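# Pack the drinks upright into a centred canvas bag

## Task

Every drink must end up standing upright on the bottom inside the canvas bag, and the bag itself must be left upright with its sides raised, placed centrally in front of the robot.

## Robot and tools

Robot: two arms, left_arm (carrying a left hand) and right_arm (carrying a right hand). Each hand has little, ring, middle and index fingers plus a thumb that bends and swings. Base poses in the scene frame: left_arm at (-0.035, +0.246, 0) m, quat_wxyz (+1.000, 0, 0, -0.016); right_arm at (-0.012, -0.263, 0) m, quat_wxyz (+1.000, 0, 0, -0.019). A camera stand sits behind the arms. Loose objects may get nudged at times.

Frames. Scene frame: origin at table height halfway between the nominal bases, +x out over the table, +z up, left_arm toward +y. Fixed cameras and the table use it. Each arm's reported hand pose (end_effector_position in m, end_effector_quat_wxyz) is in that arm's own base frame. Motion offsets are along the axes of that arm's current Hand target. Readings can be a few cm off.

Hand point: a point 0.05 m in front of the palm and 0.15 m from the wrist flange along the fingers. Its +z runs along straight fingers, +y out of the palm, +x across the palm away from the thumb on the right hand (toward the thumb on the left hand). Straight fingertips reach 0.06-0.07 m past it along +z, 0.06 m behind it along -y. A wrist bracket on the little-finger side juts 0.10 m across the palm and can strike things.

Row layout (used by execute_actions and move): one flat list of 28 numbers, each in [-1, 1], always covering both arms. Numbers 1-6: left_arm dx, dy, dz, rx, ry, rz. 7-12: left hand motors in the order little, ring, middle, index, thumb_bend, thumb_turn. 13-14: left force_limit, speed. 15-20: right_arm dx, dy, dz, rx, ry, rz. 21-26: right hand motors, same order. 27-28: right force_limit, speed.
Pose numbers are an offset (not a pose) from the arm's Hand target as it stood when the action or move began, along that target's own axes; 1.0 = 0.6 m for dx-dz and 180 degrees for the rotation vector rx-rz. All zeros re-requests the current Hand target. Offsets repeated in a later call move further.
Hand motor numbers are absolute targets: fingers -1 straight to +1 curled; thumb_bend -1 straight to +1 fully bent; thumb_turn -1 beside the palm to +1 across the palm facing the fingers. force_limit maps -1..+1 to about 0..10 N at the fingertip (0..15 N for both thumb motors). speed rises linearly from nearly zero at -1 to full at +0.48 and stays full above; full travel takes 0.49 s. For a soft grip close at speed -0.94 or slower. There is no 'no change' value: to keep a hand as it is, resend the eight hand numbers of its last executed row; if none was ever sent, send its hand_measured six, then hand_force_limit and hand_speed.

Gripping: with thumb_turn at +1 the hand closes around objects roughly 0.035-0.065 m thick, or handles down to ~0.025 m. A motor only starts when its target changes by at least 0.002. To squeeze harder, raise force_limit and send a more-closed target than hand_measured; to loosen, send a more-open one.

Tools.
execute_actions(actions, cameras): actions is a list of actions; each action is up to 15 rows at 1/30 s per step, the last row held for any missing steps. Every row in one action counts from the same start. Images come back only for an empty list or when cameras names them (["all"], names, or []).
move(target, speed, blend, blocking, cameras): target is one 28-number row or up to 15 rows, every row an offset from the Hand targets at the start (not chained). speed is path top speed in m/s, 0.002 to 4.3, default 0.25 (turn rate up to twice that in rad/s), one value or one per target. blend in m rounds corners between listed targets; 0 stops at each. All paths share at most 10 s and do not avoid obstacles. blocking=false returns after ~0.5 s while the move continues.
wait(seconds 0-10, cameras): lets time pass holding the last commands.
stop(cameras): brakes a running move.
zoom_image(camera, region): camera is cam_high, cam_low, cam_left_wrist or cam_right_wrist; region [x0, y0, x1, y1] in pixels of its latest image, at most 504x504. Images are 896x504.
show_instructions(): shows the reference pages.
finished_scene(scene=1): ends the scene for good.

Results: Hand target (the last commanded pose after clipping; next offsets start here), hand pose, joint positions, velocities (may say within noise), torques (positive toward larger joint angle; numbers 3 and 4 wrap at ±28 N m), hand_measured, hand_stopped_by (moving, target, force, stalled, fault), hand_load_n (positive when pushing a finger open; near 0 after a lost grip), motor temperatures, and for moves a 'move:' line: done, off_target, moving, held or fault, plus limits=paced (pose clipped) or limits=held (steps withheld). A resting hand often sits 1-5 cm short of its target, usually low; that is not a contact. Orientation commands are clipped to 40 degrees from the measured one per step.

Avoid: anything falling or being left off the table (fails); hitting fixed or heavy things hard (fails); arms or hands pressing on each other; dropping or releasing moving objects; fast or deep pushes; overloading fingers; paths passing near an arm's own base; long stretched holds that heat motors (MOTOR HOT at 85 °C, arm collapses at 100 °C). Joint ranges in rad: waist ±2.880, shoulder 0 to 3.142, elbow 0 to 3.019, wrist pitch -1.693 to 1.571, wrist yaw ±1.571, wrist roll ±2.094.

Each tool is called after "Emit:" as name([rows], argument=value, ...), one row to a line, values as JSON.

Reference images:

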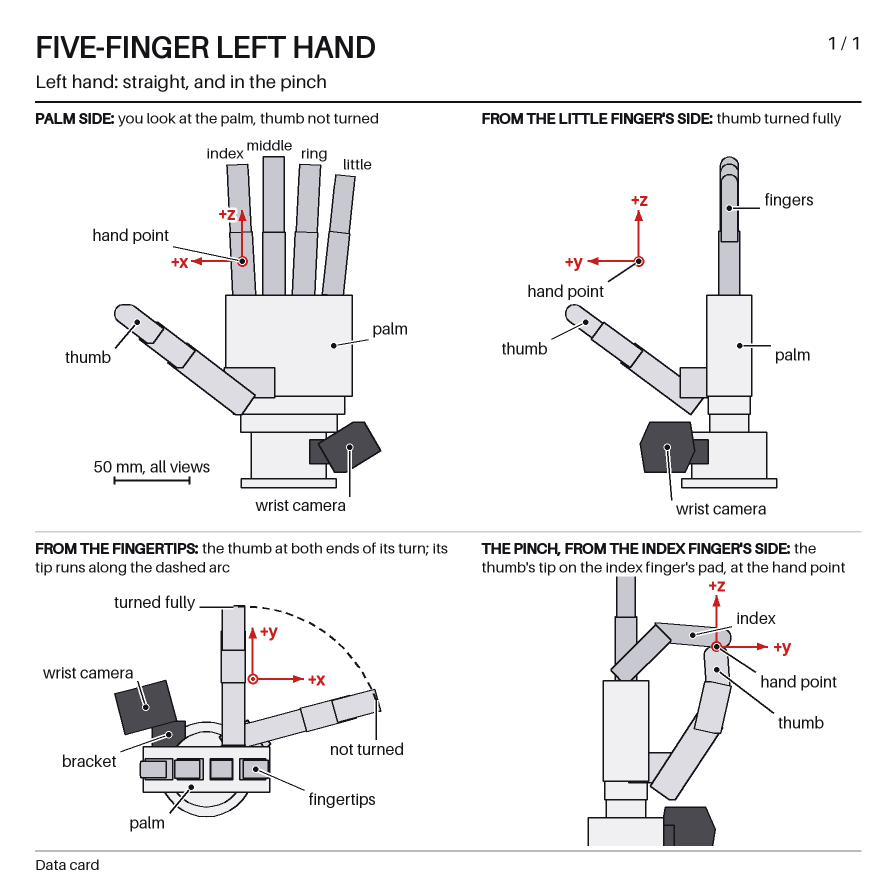

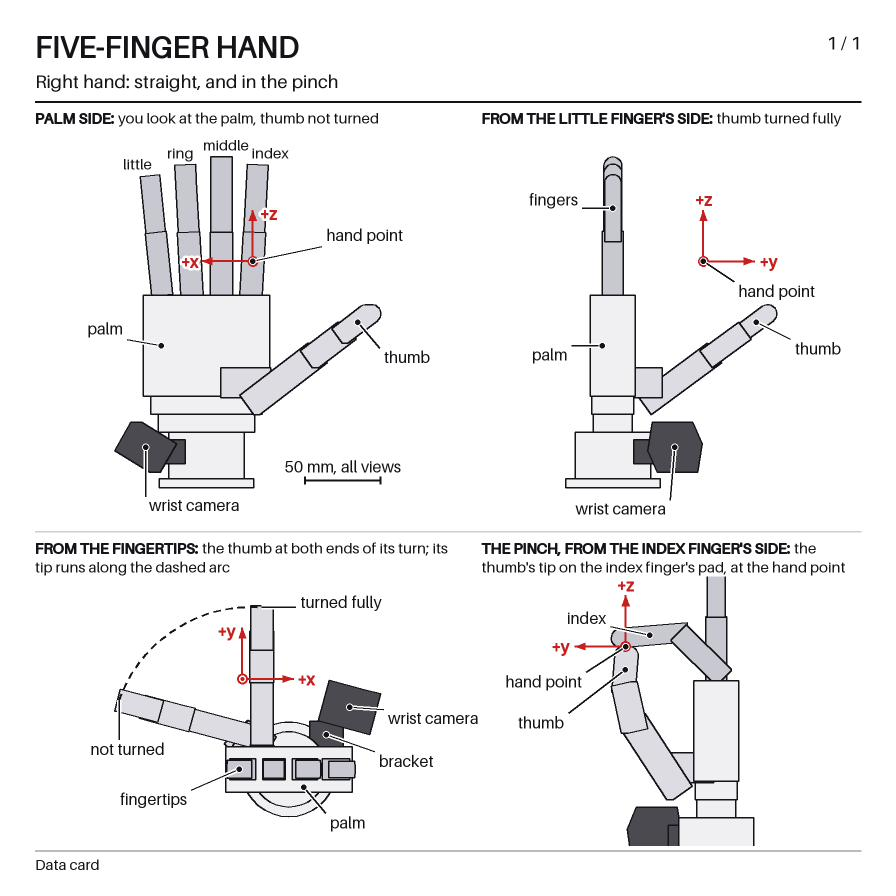

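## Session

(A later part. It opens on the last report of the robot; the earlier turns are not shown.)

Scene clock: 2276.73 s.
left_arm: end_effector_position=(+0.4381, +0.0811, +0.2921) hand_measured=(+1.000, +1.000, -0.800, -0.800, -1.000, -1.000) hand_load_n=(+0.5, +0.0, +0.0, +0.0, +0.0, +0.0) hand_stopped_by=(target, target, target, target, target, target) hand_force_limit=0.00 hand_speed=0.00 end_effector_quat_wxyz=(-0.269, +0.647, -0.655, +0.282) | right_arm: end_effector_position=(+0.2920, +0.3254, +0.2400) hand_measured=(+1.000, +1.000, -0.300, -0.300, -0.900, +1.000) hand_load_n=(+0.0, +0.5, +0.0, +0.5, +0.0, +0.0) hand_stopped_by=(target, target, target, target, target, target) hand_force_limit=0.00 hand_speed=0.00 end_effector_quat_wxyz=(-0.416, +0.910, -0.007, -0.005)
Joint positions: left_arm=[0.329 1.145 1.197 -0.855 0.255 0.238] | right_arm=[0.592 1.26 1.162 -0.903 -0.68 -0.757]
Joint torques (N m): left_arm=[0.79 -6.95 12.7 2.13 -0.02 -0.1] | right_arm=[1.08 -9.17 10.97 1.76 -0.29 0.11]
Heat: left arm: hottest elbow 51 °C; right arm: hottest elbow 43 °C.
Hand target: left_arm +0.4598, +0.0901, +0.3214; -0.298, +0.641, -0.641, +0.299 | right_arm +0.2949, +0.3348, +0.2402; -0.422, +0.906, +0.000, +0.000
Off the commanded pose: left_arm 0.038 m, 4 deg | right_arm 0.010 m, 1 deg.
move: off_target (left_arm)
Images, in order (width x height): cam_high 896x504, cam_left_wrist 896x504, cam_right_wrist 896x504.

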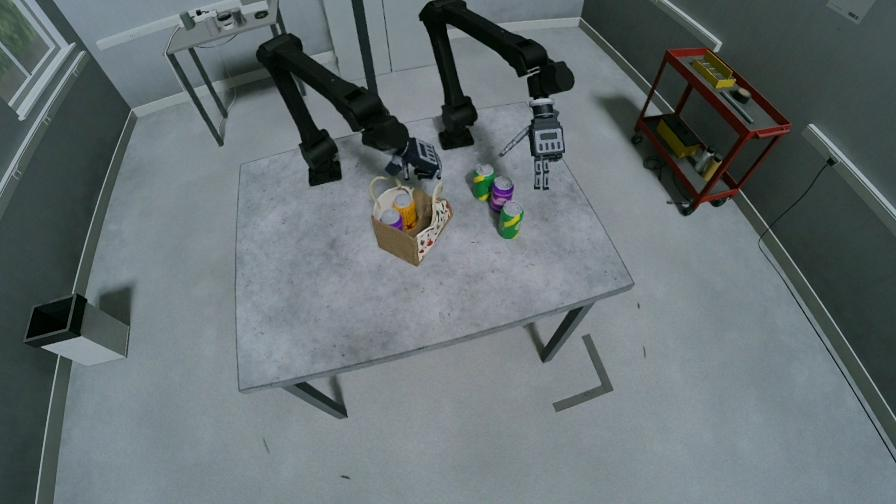

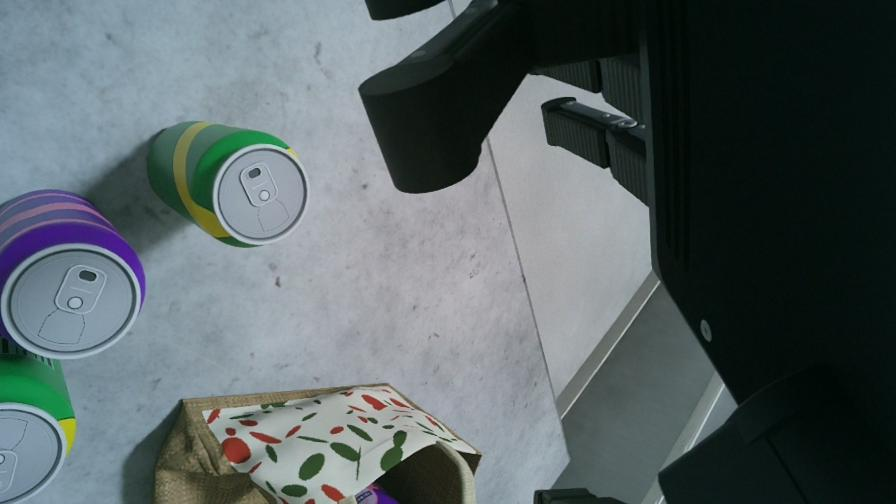

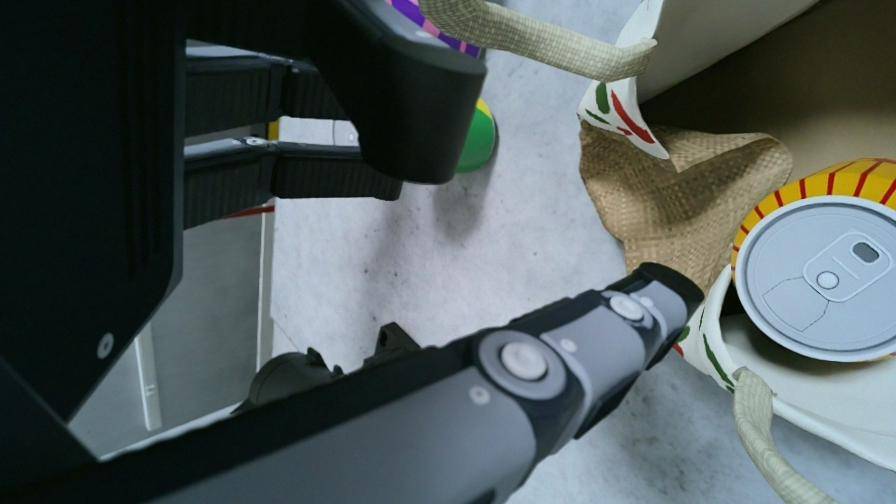

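Emit:
move([
  [0,0,0,0,0,0,1,1,-0.8,-0.8,-1,-1,0,0,-0.0217,0.092,-0.0577,0,0.1915,0.1608,1,1,-0.5,-0.5,-1,1,0,0],
], speed=[0.3], cameras=["cam_high","cam_right_wrist"])

Emit:
zoom_image(camera="cam_high", region=[350, 160, 460, 280])

Scene clock: 2401.30 s.
left_arm: end_effector_position=(+0.4381, +0.0811, +0.2921) hand_measured=(+1.000, +1.000, -0.800, -0.800, -1.000, -1.000) hand_load_n=(+0.0, +0.0, +0.0, +0.0, +0.0, -0.5) hand_stopped_by=(target, target, target, target, target, target) hand_force_limit=0.00 hand_speed=0.00 end_effector_quat_wxyz=(-0.269, +0.647, -0.655, +0.282) | right_arm: end_effector_position=(+0.2812, +0.2635, +0.2102) hand_measured=(+1.000, +1.000, -0.500, -0.500, -1.000, +1.000) hand_load_n=(+0.0, +0.0, +0.0, +0.0, +0.0, +0.0) hand_stopped_by=(target, target, target, target, target, target) hand_force_limit=0.00 hand_speed=0.00 end_effector_quat_wxyz=(-0.368, +0.847, -0.350, +0.157)
Joint positions: left_arm=[0.329 1.145 1.197 -0.855 0.255 0.238] | right_arm=[0.642 0.937 0.836 -0.65 -0.097 -0.102]
Joint torques (N m): left_arm=[0.91 -6.89 12.7 2.11 -0.02 -0.1] | right_arm=[1.08 -6.77 10.93 2.41 0.08 0.11]
Motor temperatures (°C): left_arm=[27 30 59 29 27 25] | right_arm=[26 31 41 25 27 27]
Heat: left arm: hottest elbow 59 °C; right arm: hottest elbow 41 °C.
Hand target: left_arm +0.4598, +0.0901, +0.3214; -0.298, +0.641, -0.641, +0.299 | right_arm +0.2820, +0.2728, +0.2202; -0.390, +0.837, -0.347, +0.162
Off the commanded pose: left_arm 0.038 m, 4 deg | right_arm 0.014 m, 3 deg.
move: off_target (left_arm, right_arm)
Images, in order (width x height): cam_high 896x504, cam_right_wrist 896x504.

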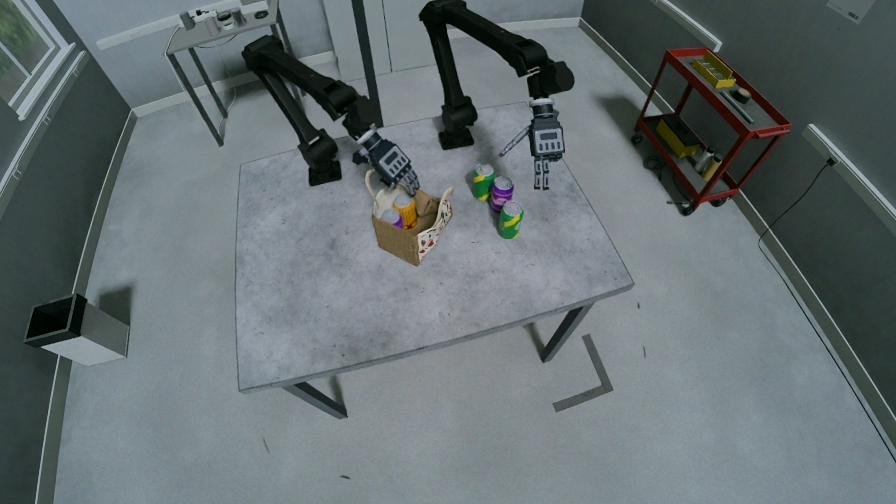

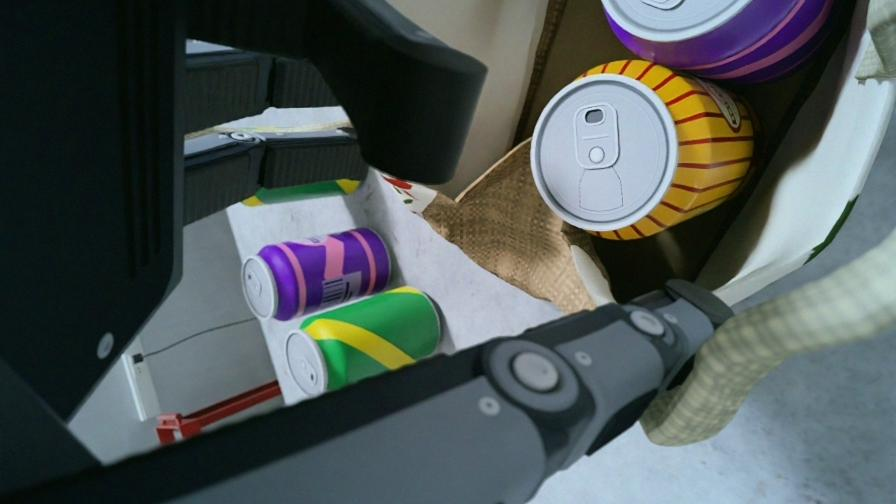

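Scaled by 4.200.

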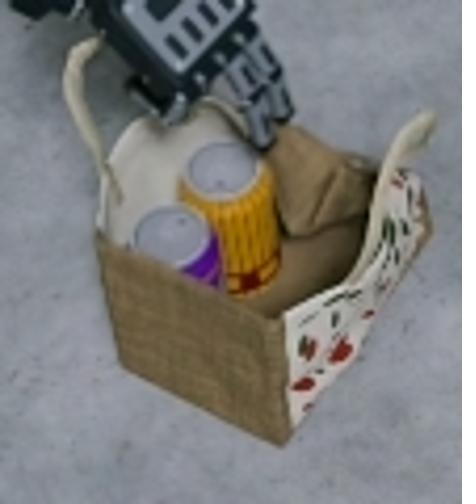

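Emit:
move([
  [0,0,0,0,0,0,1,1,-0.8,-0.8,-1,-1,0,0,0,0.1263,0.1138,0,0,0,1,1,-0.5,-0.5,-1,1,0,0],
  [0,0,0,0,0,0,1,1,-0.8,-0.8,-1,-1,0,0,0,0.1392,0.1245,0,0,0,1,1,-0.5,-0.5,-1,1,0,0],
], speed=[0.12,0.05], cameras=["cam_high","cam_right_wrist"])

Emit:
zoom_image(camera="cam_high", region=[350, 160, 460, 280])

Scene clock: 2430.90 s.
left_arm: end_effector_position=(+0.4381, +0.0811, +0.2921) hand_measured=(+1.000, +1.000, -0.800, -0.800, -1.000, -1.000) hand_load_n=(+0.0, +0.0, +0.0, +0.0, +0.0, -0.5) hand_stopped_by=(target, target, target, target, target, target) hand_force_limit=0.00 hand_speed=0.00 end_effector_quat_wxyz=(-0.269, +0.647, -0.655, +0.282) | right_arm: end_effector_position=(+0.2838, +0.2652, +0.1085) hand_measured=(+1.000, +1.000, -0.500, -0.500, -1.000, +1.000) hand_load_n=(+0.0, +0.0, +0.0, +0.0, +0.5, +0.0) hand_stopped_by=(target, target, target, target, target, target) hand_force_limit=0.00 hand_speed=0.00 end_effector_quat_wxyz=(-0.379, +0.841, -0.348, +0.166)
Joint positions: left_arm=[0.329 1.145 1.197 -0.855 0.255 0.238] | right_arm=[0.643 1.018 0.593 -0.297 -0.093 -0.102]
Joint torques (N m): left_arm=[0.91 -6.89 12.71 2.11 -0.02 -0.09] | right_arm=[1.14 -4.54 10.21 2.41 -0.05 0.11]
Motor temperatures (°C): left_arm=[27 30 60 29 26 25] | right_arm=[26 31 40 26 27 27]
Heat: left arm: hottest elbow 60 °C; right arm: hottest elbow 40 °C.
Hand target: left_arm +0.4598, +0.0901, +0.3214; -0.298, +0.641, -0.641, +0.299 | right_arm +0.2846, +0.2752, +0.1083; -0.390, +0.837, -0.347, +0.162
Off the commanded pose: left_arm 0.038 m, 4 deg | right_arm 0.010 m, 1 deg.
move: off_target (left_arm)
Images, in order (width x height): cam_high 896x504, cam_right_wrist 896x504.

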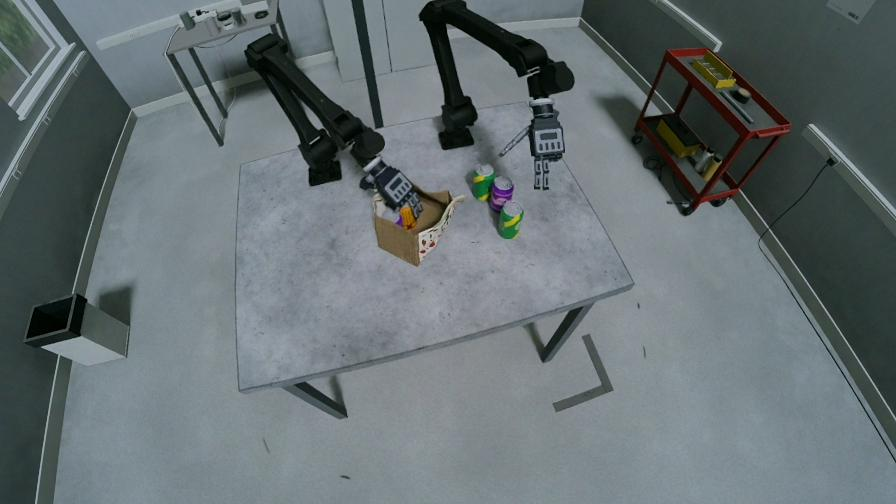

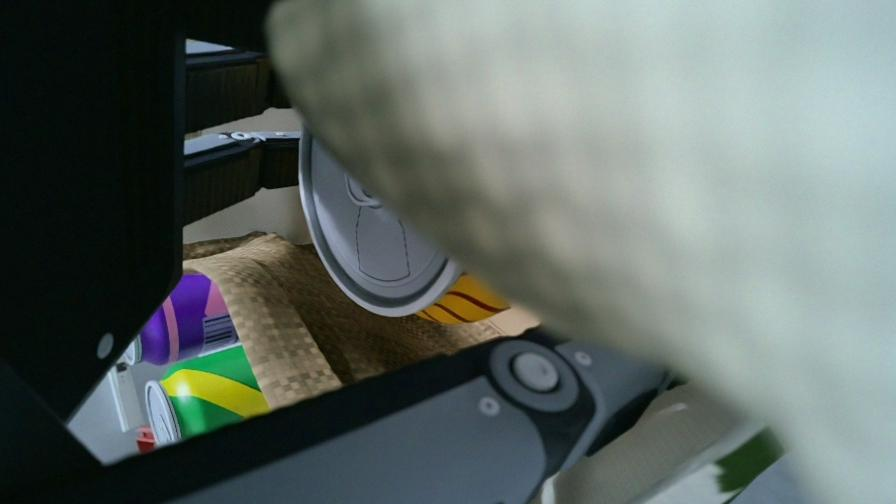

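Scaled by 4.200.

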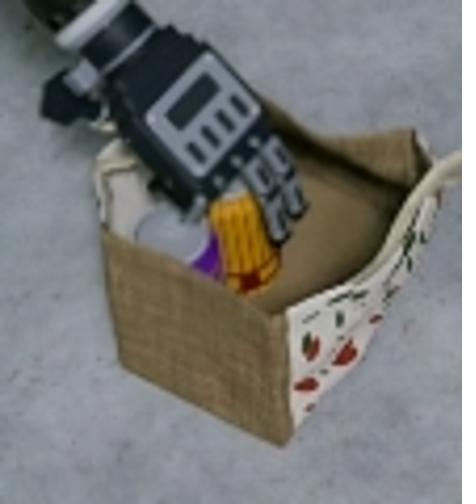

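Emit:
move([
  [0,0,0,0,0,0,1,1,-0.8,-0.8,-1,-1,0,0,0,-0.2043,-0.1715,0,0,0,1,1,-0.5,-0.5,-1,1,0,0],
], speed=[0.12], cameras=["cam_high","cam_right_wrist"])

Emit:
zoom_image(camera="cam_high", region=[350, 160, 460, 280])

Scene clock: 2444.90 s.
left_arm: end_effector_position=(+0.4381, +0.0811, +0.2921) hand_measured=(+1.000, +1.000, -0.800, -0.800, -1.000, -1.000) hand_load_n=(+0.0, +0.5, +0.0, +0.0, +0.0, -0.5) hand_stopped_by=(target, target, target, target, target, target) hand_force_limit=0.00 hand_speed=0.00 end_effector_quat_wxyz=(-0.269, +0.647, -0.655, +0.282) | right_arm: end_effector_position=(+0.2810, +0.2642, +0.2368) hand_measured=(+1.000, +1.000, -0.500, -0.500, -1.000, +1.000) hand_load_n=(+0.0, +0.0, +0.0, +0.0, +0.0, +0.0) hand_stopped_by=(target, target, target, target, target, target) hand_force_limit=0.00 hand_speed=0.00 end_effector_quat_wxyz=(-0.367, +0.845, -0.356, +0.156)
Joint positions: left_arm=[0.329 1.145 1.197 -0.855 0.255 0.238] | right_arm=[0.644 0.934 0.905 -0.725 -0.093 -0.09]
Joint torques (N m): left_arm=[0.73 -6.77 12.72 2.11 -0.02 -0.08] | right_arm=[1.08 -6.24 16.17 0.59 -0.09 0.1]
Motor temperatures (°C): left_arm=[27 30 60 29 26 25] | right_arm=[26 31 41 26 27 27]
Heat: left arm: hottest elbow 60 °C; right arm: hottest elbow 41 °C.
Hand target: left_arm +0.4598, +0.0901, +0.3214; -0.298, +0.641, -0.641, +0.299 | right_arm +0.2843, +0.2753, +0.2682; -0.390, +0.837, -0.347, +0.162
Off the commanded pose: left_arm 0.038 m, 4 deg | right_arm 0.034 m, 3 deg.
move: off_target (left_arm, right_arm)
Images, in order (width x height): cam_high 896x504, cam_right_wrist 896x504.

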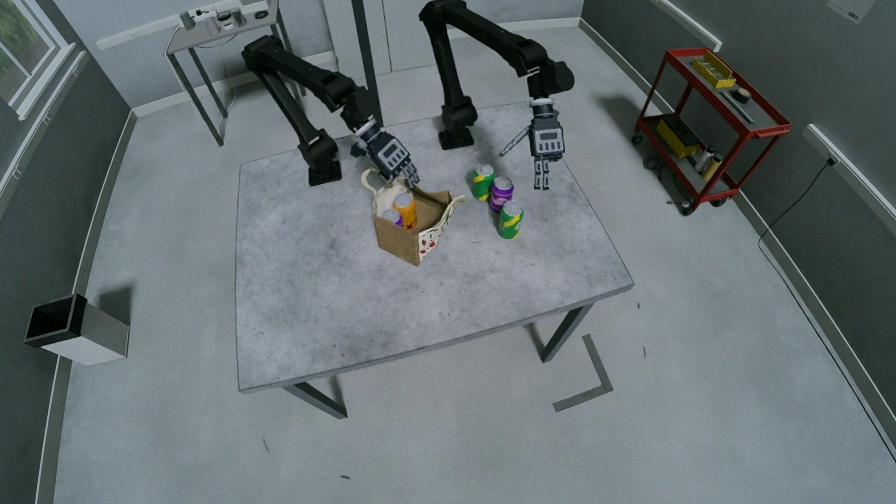

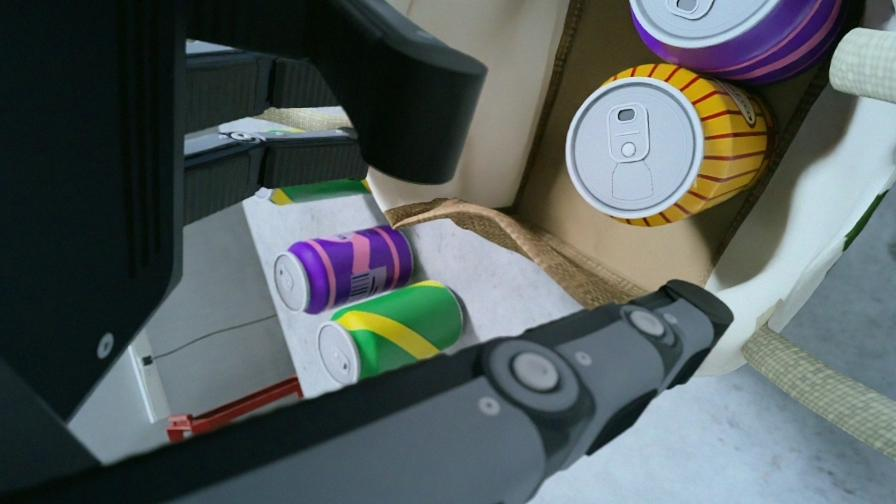

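Scaled by 4.200.

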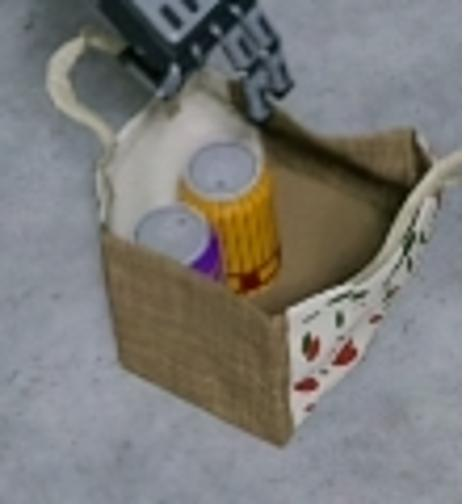

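Emit:
move([
  [0,0,0,0,0,0,1,1,-0.8,-0.8,-1,1,0,0,0,-0.05,-0.042,0,0,0,1,1,1,1,-1,-1,0,0],
  [0,0,0,0,0,0,1,1,-0.8,-0.8,-1,1,0,0,0.1803,0.1317,-0.193,0,0,0,1,1,1,1,-1,-1,0,0],
], speed=[0.15,0.3], blend=[0.02,0], cameras=["cam_high","cam_left_wrist","cam_right_wrist"])

Emit:
zoom_image(camera="cam_right_wrist", region=[250, 50, 650, 350])

Scene clock: 2499.73 s.
left_arm: end_effector_position=(+0.4383, +0.0804, +0.2924) hand_measured=(+1.000, +1.000, -0.800, -0.800, -1.000, +1.000) hand_load_n=(+0.0, +0.0, +0.0, +0.0, +0.0, +0.0) hand_stopped_by=(target, target, target, target, target, target) hand_force_limit=0.00 hand_speed=0.00 end_effector_quat_wxyz=(-0.267, +0.651, -0.651, +0.284) | right_arm: end_effector_position=(+0.2603, +0.1017, +0.2803) hand_measured=(+1.000, +1.000, +1.000, +1.000, -1.000, -1.000) hand_load_n=(+0.0, +0.0, +0.0, +0.5, +0.0, +0.0) hand_stopped_by=(target, target, target, target, target, target) hand_force_limit=0.00 hand_speed=0.00 end_effector_quat_wxyz=(-0.390, +0.838, -0.345, +0.166)
Joint positions: left_arm=[0.329 1.145 1.197 -0.855 0.255 0.226] | right_arm=[0.017 0.715 0.919 -1.061 -0.557 -0.559]
Joint torques (N m): left_arm=[0.79 -6.89 12.68 2.1 -0.03 -0.08] | right_arm=[-1.14 -1.2 11.77 0.47 -0.64 -0.11]
Motor temperatures (°C): left_arm=[27 30 61 29 26 25] | right_arm=[26 30 50 25 27 27]
Heat: left arm: hottest elbow 61 °C; right arm: hottest elbow 50 °C.
Hand target: left_arm +0.4598, +0.0901, +0.3214; -0.298, +0.641, -0.641, +0.299 | right_arm +0.2622, +0.1001, +0.2821; -0.390, +0.837, -0.347, +0.162
Off the commanded pose: left_arm 0.037 m, 4 deg | right_arm 0.003 m, 0 deg.
move: off_target (left_arm); blend cut to 0 m at target 1
Images, in order (width x height): cam_high 896x504, cam_left_wrist 896x504, cam_right_wrist 896x504.

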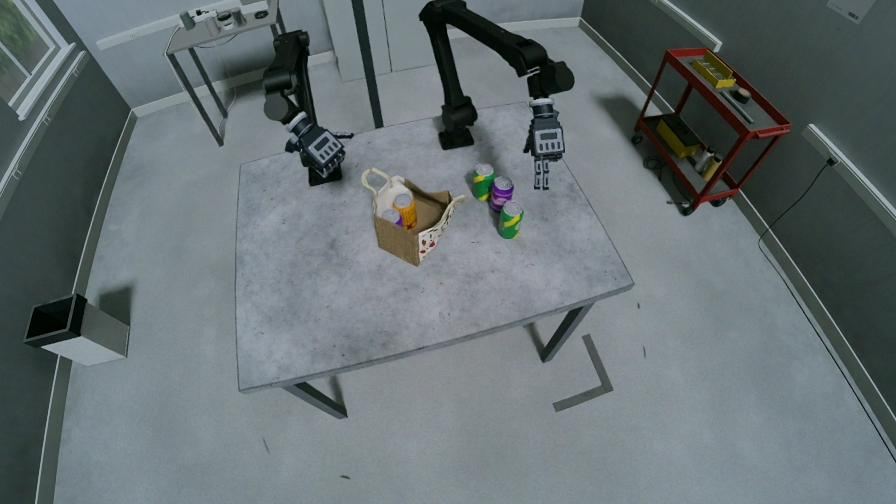

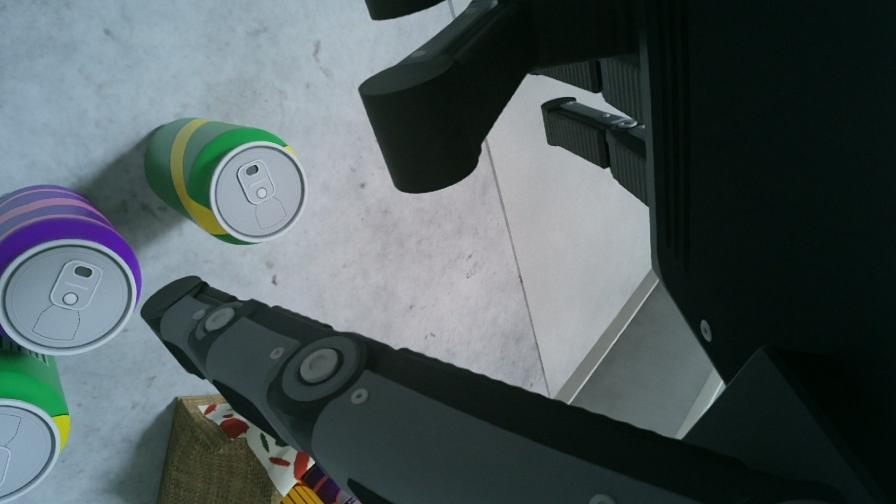

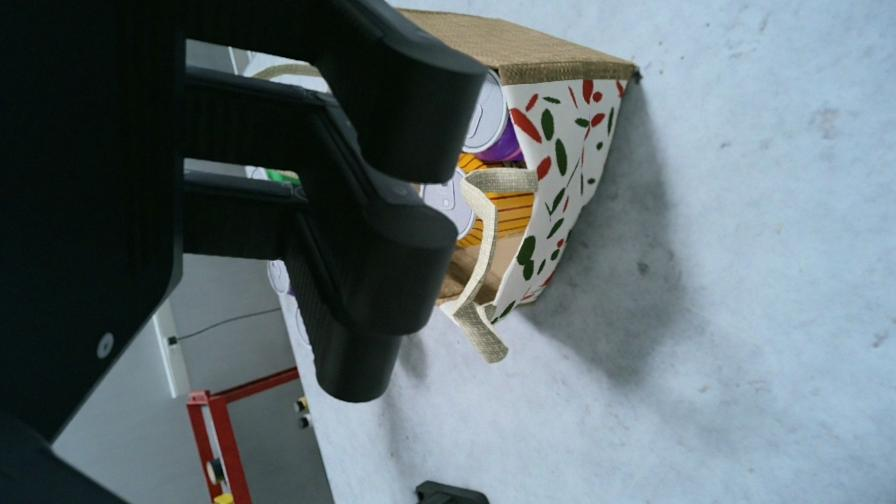

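Scaled by 1.260.

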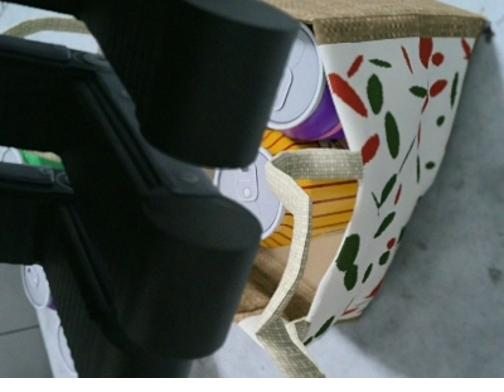

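Emit:
move([
  [0.0818,0.1537,0.1317,0,0,0,1,1,-0.7,-0.7,-1,1,0,0,0.1,0.12,-0.12,0,0,0,1,1,1,1,-1,-1,0,0],
  [0.0818,0.2712,0.2302,0,0,0,1,1,-0.7,-0.7,-1,1,0,0,0.1,0.12,-0.12,0,0,0,1,1,1,1,-1,-1,0,0],
  [0.0818,0.2712,0.2302,0,0,0,1,1,0.3,0.3,-0.3,1,0,-0.6,0.1,0.12,-0.12,0,0,0,1,1,1,1,-1,-1,0,0],
], speed=[0.3,0.1,0.1], blend=[0.02,0,0], cameras=["cam_high","cam_left_wrist"])

Scene clock: 2573.57 s.
left_arm: end_effector_position=(+0.4575, +0.0460, +0.1138) hand_measured=(+1.000, +1.000, -0.232, -0.204, -0.768, +1.000) hand_load_n=(+0.0, +0.0, +8.0, +11.0, +19.0, +0.0) hand_stopped_by=(target, target, force, force, force, target) hand_force_limit=0.00 hand_speed=-0.60 end_effector_quat_wxyz=(-0.299, +0.644, -0.640, +0.294) | right_arm: end_effector_position=(+0.2237, -0.0077, +0.2540) hand_measured=(+1.000, +1.000, +1.000, +1.000, -1.000, -1.000) hand_load_n=(+0.0, +0.0, +0.0, +0.0, +0.0, +0.0) hand_stopped_by=(target, target, target, target, target, target) hand_force_limit=0.00 hand_speed=0.00 end_effector_quat_wxyz=(-0.388, +0.839, -0.353, +0.144)
Joint positions: left_arm=[0.214 1.237 0.758 -0.238 0.154 0.138] | right_arm=[-0.556 0.811 0.933 -1.47 -0.83 -1.231]
Joint torques (N m): left_arm=[-0.56 -7.3 6.65 2.21 -0.1 -0.07] | right_arm=[-1.2 -1.67 14.83 -0.27 -1.01 -0.11]
Motor temperatures (°C): left_arm=[27 30 61 29 26 25] | right_arm=[26 30 43 25 27 27]
Heat: left arm: hottest elbow 61 °C; right arm: hottest elbow 43 °C.
Hand target: left_arm +0.4609, +0.0408, +0.1080; -0.298, +0.641, -0.641, +0.299 | right_arm +0.2329, -0.0140, +0.2734; -0.390, +0.837, -0.347, +0.162
Off the commanded pose: left_arm 0.008 m, 1 deg | right_arm 0.022 m, 2 deg.
move: off_target (right_arm)
Images, in order (width x height): cam_high 896x504, cam_left_wrist 896x504.

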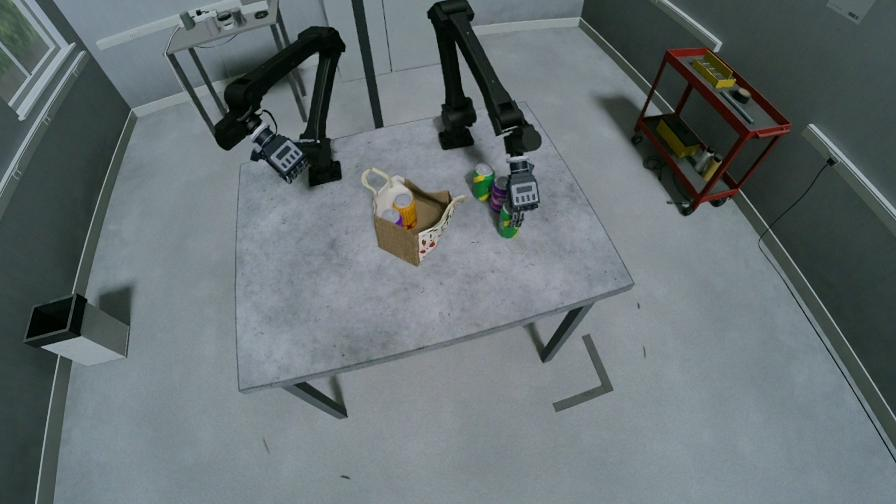

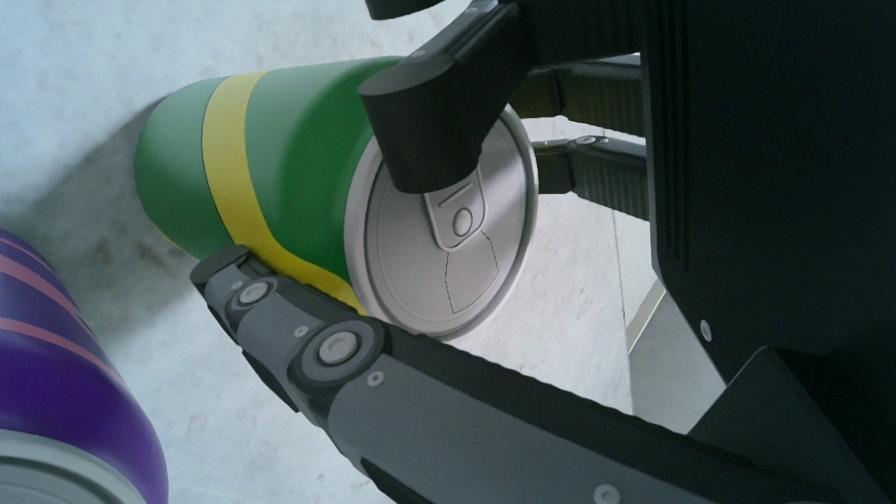

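Emit:
move([
  [0.0013,-0.359,-0.3033,0,0,0,1,1,0.3,0.3,-0.3,1,0,-0.6,0,0,0,0,0,0,1,1,1,1,-1,-1,0,0],
  [0.2013,-0.3202,-0.4013,0.014,-0.0351,-0.0295,1,1,0.3,0.3,-0.3,1,0,-0.6,0,0,0,0,0,0,1,1,1,1,-1,-1,0,0],
  [0.3947,-0.2423,-0.4165,0.028,-0.0702,-0.0589,1,1,0.3,0.3,-0.3,1,0,-0.6,0,0,0,0,0,0,1,1,1,1,-1,-1,0,0],
], speed=[0.18,0.2,0.2], blend=[0.04,0.04,0], cameras=["cam_high","cam_left_wrist"])

Emit:
zoom_image(camera="cam_high", region=[350, 130, 480, 280])

Scene clock: 2595.33 s.
left_arm: end_effector_position=(+0.3599, -0.1926, +0.3577) hand_measured=(+1.000, +1.000, -0.232, -0.204, -0.768, +1.000) hand_load_n=(+0.0, +0.0, +8.0, +11.0, +19.5, +0.5) hand_stopped_by=(target, target, force, force, force, target) hand_force_limit=0.00 hand_speed=-0.60 end_effector_quat_wxyz=(-0.361, +0.709, -0.548, +0.258) | right_arm: end_effector_position=(+0.2237, -0.0077, +0.2540) hand_measured=(+1.000, +1.000, +1.000, +1.000, -1.000, -1.000) hand_load_n=(+0.0, +0.0, +0.0, +0.0, -0.5, +0.0) hand_stopped_by=(target, target, target, target, target, target) hand_force_limit=0.00 hand_speed=0.00 end_effector_quat_wxyz=(-0.388, +0.839, -0.353, +0.144)
Joint positions: left_arm=[-0.693 1.062 1.299 -1.18 -0.725 -0.702] | right_arm=[-0.556 0.811 0.933 -1.47 -0.83 -1.231]
Joint torques (N m): left_arm=[-0.44 -6.89 10.45 0.59 -1.21 -0.12] | right_arm=[-1.2 -1.55 14.87 -0.29 -1.01 -0.11]
Motor temperatures (°C): left_arm=[27 30 60 29 26 25] | right_arm=[26 30 46 25 28 27]
Heat: left arm: hottest elbow 60 °C; right arm: hottest elbow 46 °C.
Hand target: left_arm +0.3630, -0.1956, +0.3805; -0.366, +0.713, -0.529, +0.281 | right_arm +0.2329, -0.0140, +0.2734; -0.390, +0.837, -0.347, +0.162
Off the commanded pose: left_arm 0.023 m, 3 deg | right_arm 0.022 m, 2 deg.
move: off_target (left_arm, right_arm)
Images, in order (width x height): cam_high 896x504, cam_left_wrist 896x504.

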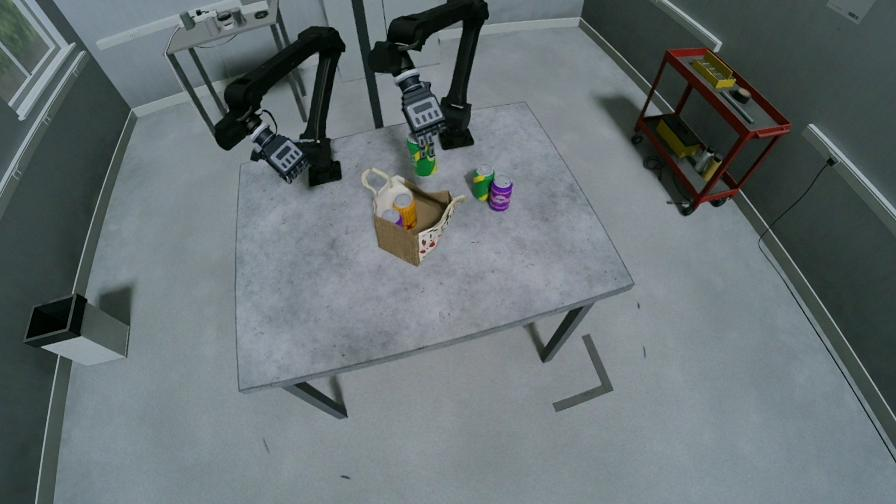

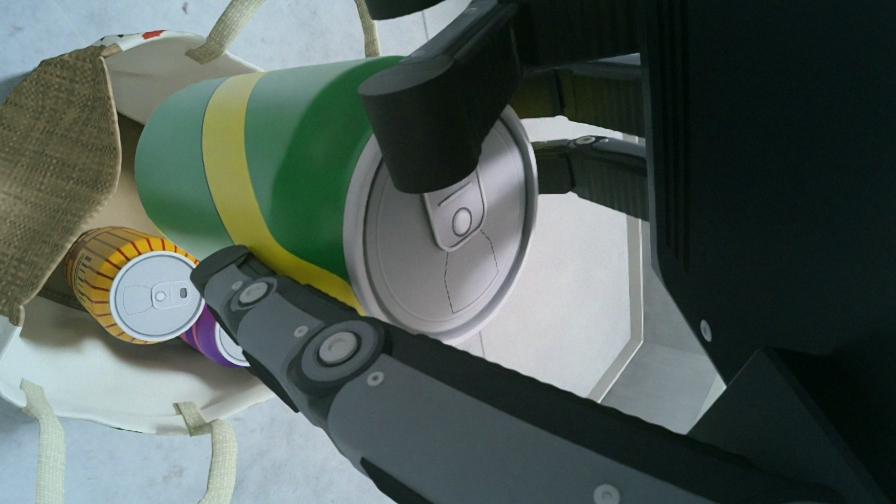

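Scaled by 3.360.

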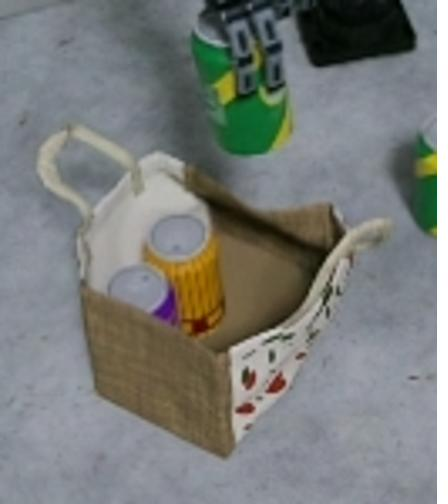

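Emit:
move([
  [0.1048,-0.0287,0.0407,0,0.2708,0.1896,1,1,0.3,0.3,-0.3,1,0,-0.6,0,0,0,0,0,0,1,1,1,1,-1,-1,0,0],
], speed=[0.25], cameras=["cam_high","cam_left_wrist"])

Emit:
zoom_image(camera="cam_high", region=[350, 130, 480, 280])

Scene clock: 2688.17 s.
left_arm: end_effector_position=(+0.3863, -0.2414, +0.3250) hand_measured=(+1.000, +1.000, -0.232, -0.204, -0.768, +1.000) hand_load_n=(+0.0, +0.0, +8.0, +11.0, +19.5, +0.0) hand_stopped_by=(target, target, force, force, force, target) hand_force_limit=0.00 hand_speed=-0.60 end_effector_quat_wxyz=(+0.146, -0.372, +0.832, -0.384) | right_arm: end_effector_position=(+0.2237, -0.0077, +0.2540) hand_measured=(+1.000, +1.000, +1.000, +1.000, -1.000, -1.000) hand_load_n=(+0.0, +0.0, +0.5, +0.0, +0.0, +0.0) hand_stopped_by=(target, target, target, target, target, target) hand_force_limit=0.00 hand_speed=0.00 end_effector_quat_wxyz=(-0.388, +0.839, -0.353, +0.144)
Joint positions: left_arm=[-0.399 1.154 1.27 -0.878 0.287 0.207] | right_arm=[-0.556 0.811 0.933 -1.47 -0.83 -1.231]
Joint torques (N m): left_arm=[1.38 -9.17 14.99 2.21 0.66 0.09] | right_arm=[-1.2 -1.67 14.83 -0.35 -0.99 -0.1]
Motor temperatures (°C): left_arm=[27 30 57 28 29 25] | right_arm=[26 30 49 25 28 27]
Heat: left arm: hottest elbow 57 °C; right arm: hottest elbow 49 °C.
Hand target: left_arm +0.4094, -0.2476, +0.3814; +0.183, -0.354, +0.811, -0.429 | right_arm +0.2329, -0.0140, +0.2734; -0.390, +0.837, -0.347, +0.162
Off the commanded pose: left_arm 0.061 m, 7 deg | right_arm 0.022 m, 2 deg.
move: off_target (left_arm, right_arm)
Images, in order (width x height): cam_high 896x504, cam_left_wrist 896x504.

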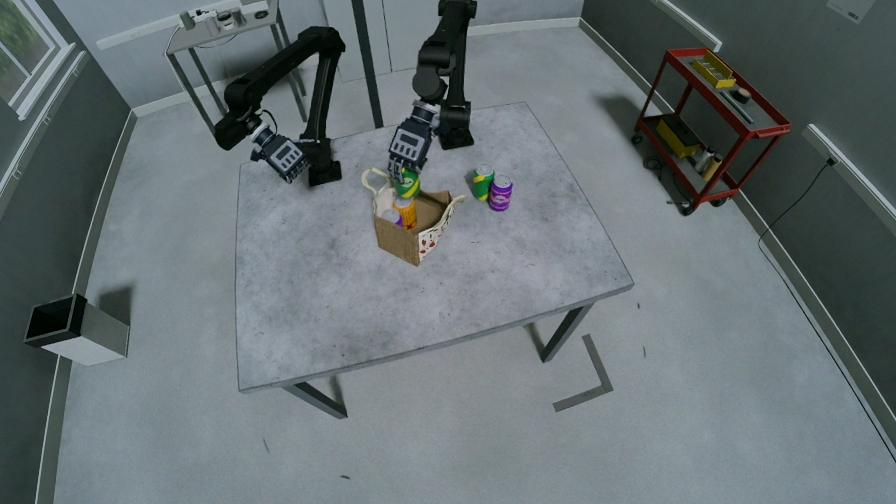

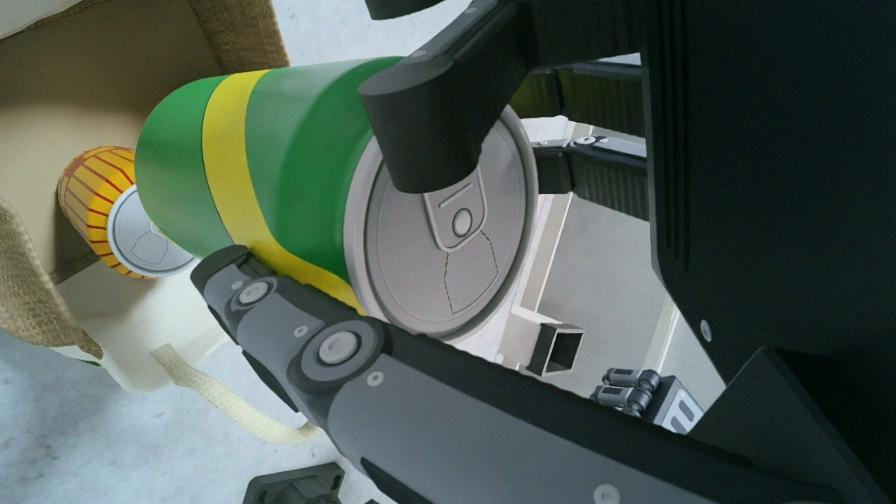

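Scaled by 3.360.

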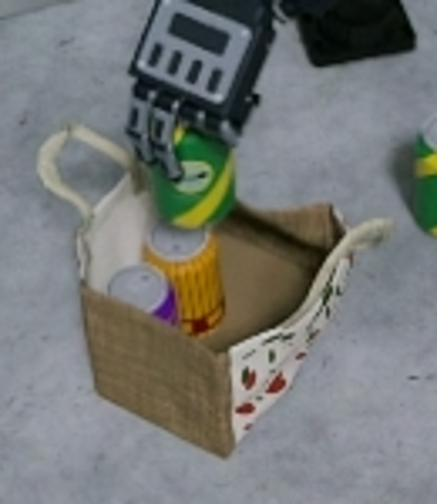

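Emit:
move([
  [-0.0137,0.1008,0.0885,0,0,0,1,1,0.3,0.3,-0.3,1,0,-0.6,0,0,0,0,0,0,1,1,1,1,-1,-1,0,0],
], speed=[0.15], cameras=["cam_high","cam_left_wrist"])

Emit:
zoom_image(camera="cam_high", region=[350, 130, 480, 280])

Scene clock: 2698.10 s.
left_arm: end_effector_position=(+0.4097, -0.2473, +0.2789) hand_measured=(+1.000, +1.000, -0.232, -0.204, -0.768, +1.000) hand_load_n=(+0.0, +0.0, +8.0, +11.0, +19.5, +0.0) hand_stopped_by=(target, target, force, force, force, target) hand_force_limit=0.00 hand_speed=-0.60 end_effector_quat_wxyz=(+0.162, -0.365, +0.825, -0.401) | right_arm: end_effector_position=(+0.2237, -0.0077, +0.2540) hand_measured=(+1.000, +1.000, +1.000, +1.000, -1.000, -1.000) hand_load_n=(+0.0, +0.0, +0.0, +0.0, +0.0, +0.0) hand_stopped_by=(target, target, target, target, target, target) hand_force_limit=0.00 hand_speed=0.00 end_effector_quat_wxyz=(-0.388, +0.839, -0.353, +0.144)
Joint positions: left_arm=[-0.389 1.183 1.153 -0.684 0.295 0.213] | right_arm=[-0.556 0.811 0.933 -1.47 -0.83 -1.231]
Joint torques (N m): left_arm=[1.44 -10.23 9.21 2.95 0.64 0.08] | right_arm=[-1.14 -1.73 14.87 -0.31 -1.01 -0.11]
Motor temperatures (°C): left_arm=[27 30 60 28 29 25] | right_arm=[26 30 50 25 28 27]
Heat: left arm: hottest elbow 60 °C; right arm: hottest elbow 50 °C.
Hand target: left_arm +0.4218, -0.2486, +0.3013; +0.183, -0.354, +0.811, -0.429 | right_arm +0.2329, -0.0140, +0.2734; -0.390, +0.837, -0.347, +0.162
Off the commanded pose: left_arm 0.026 m, 5 deg | right_arm 0.022 m, 2 deg.
move: off_target (left_arm, right_arm)
Images, in order (width x height): cam_high 896x504, cam_left_wrist 896x504.

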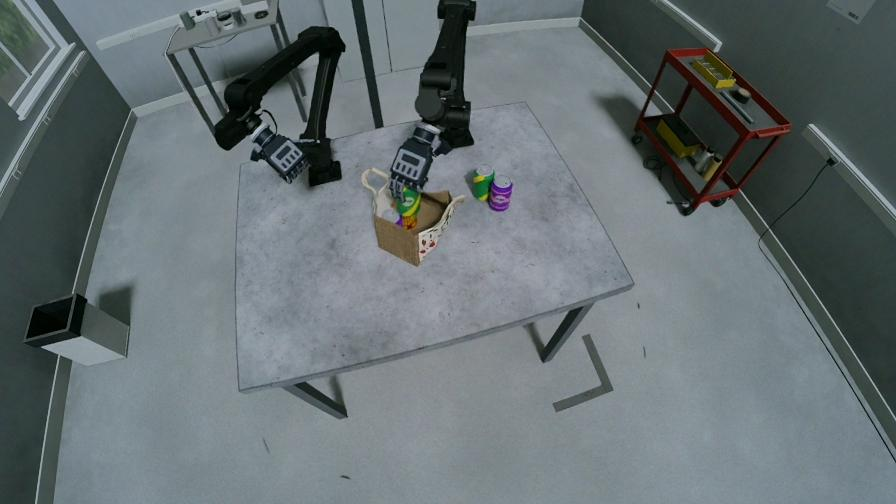

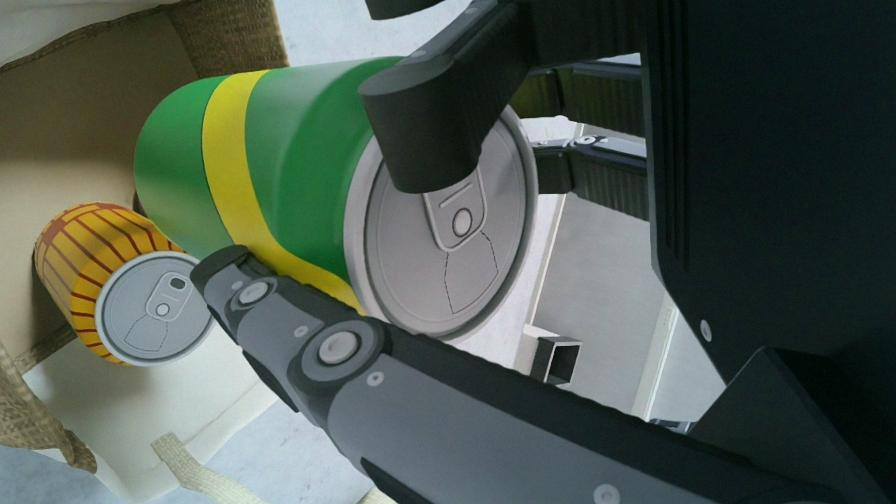

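Scaled by 3.360.

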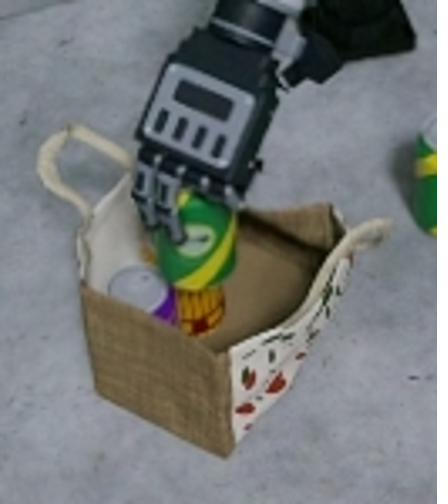

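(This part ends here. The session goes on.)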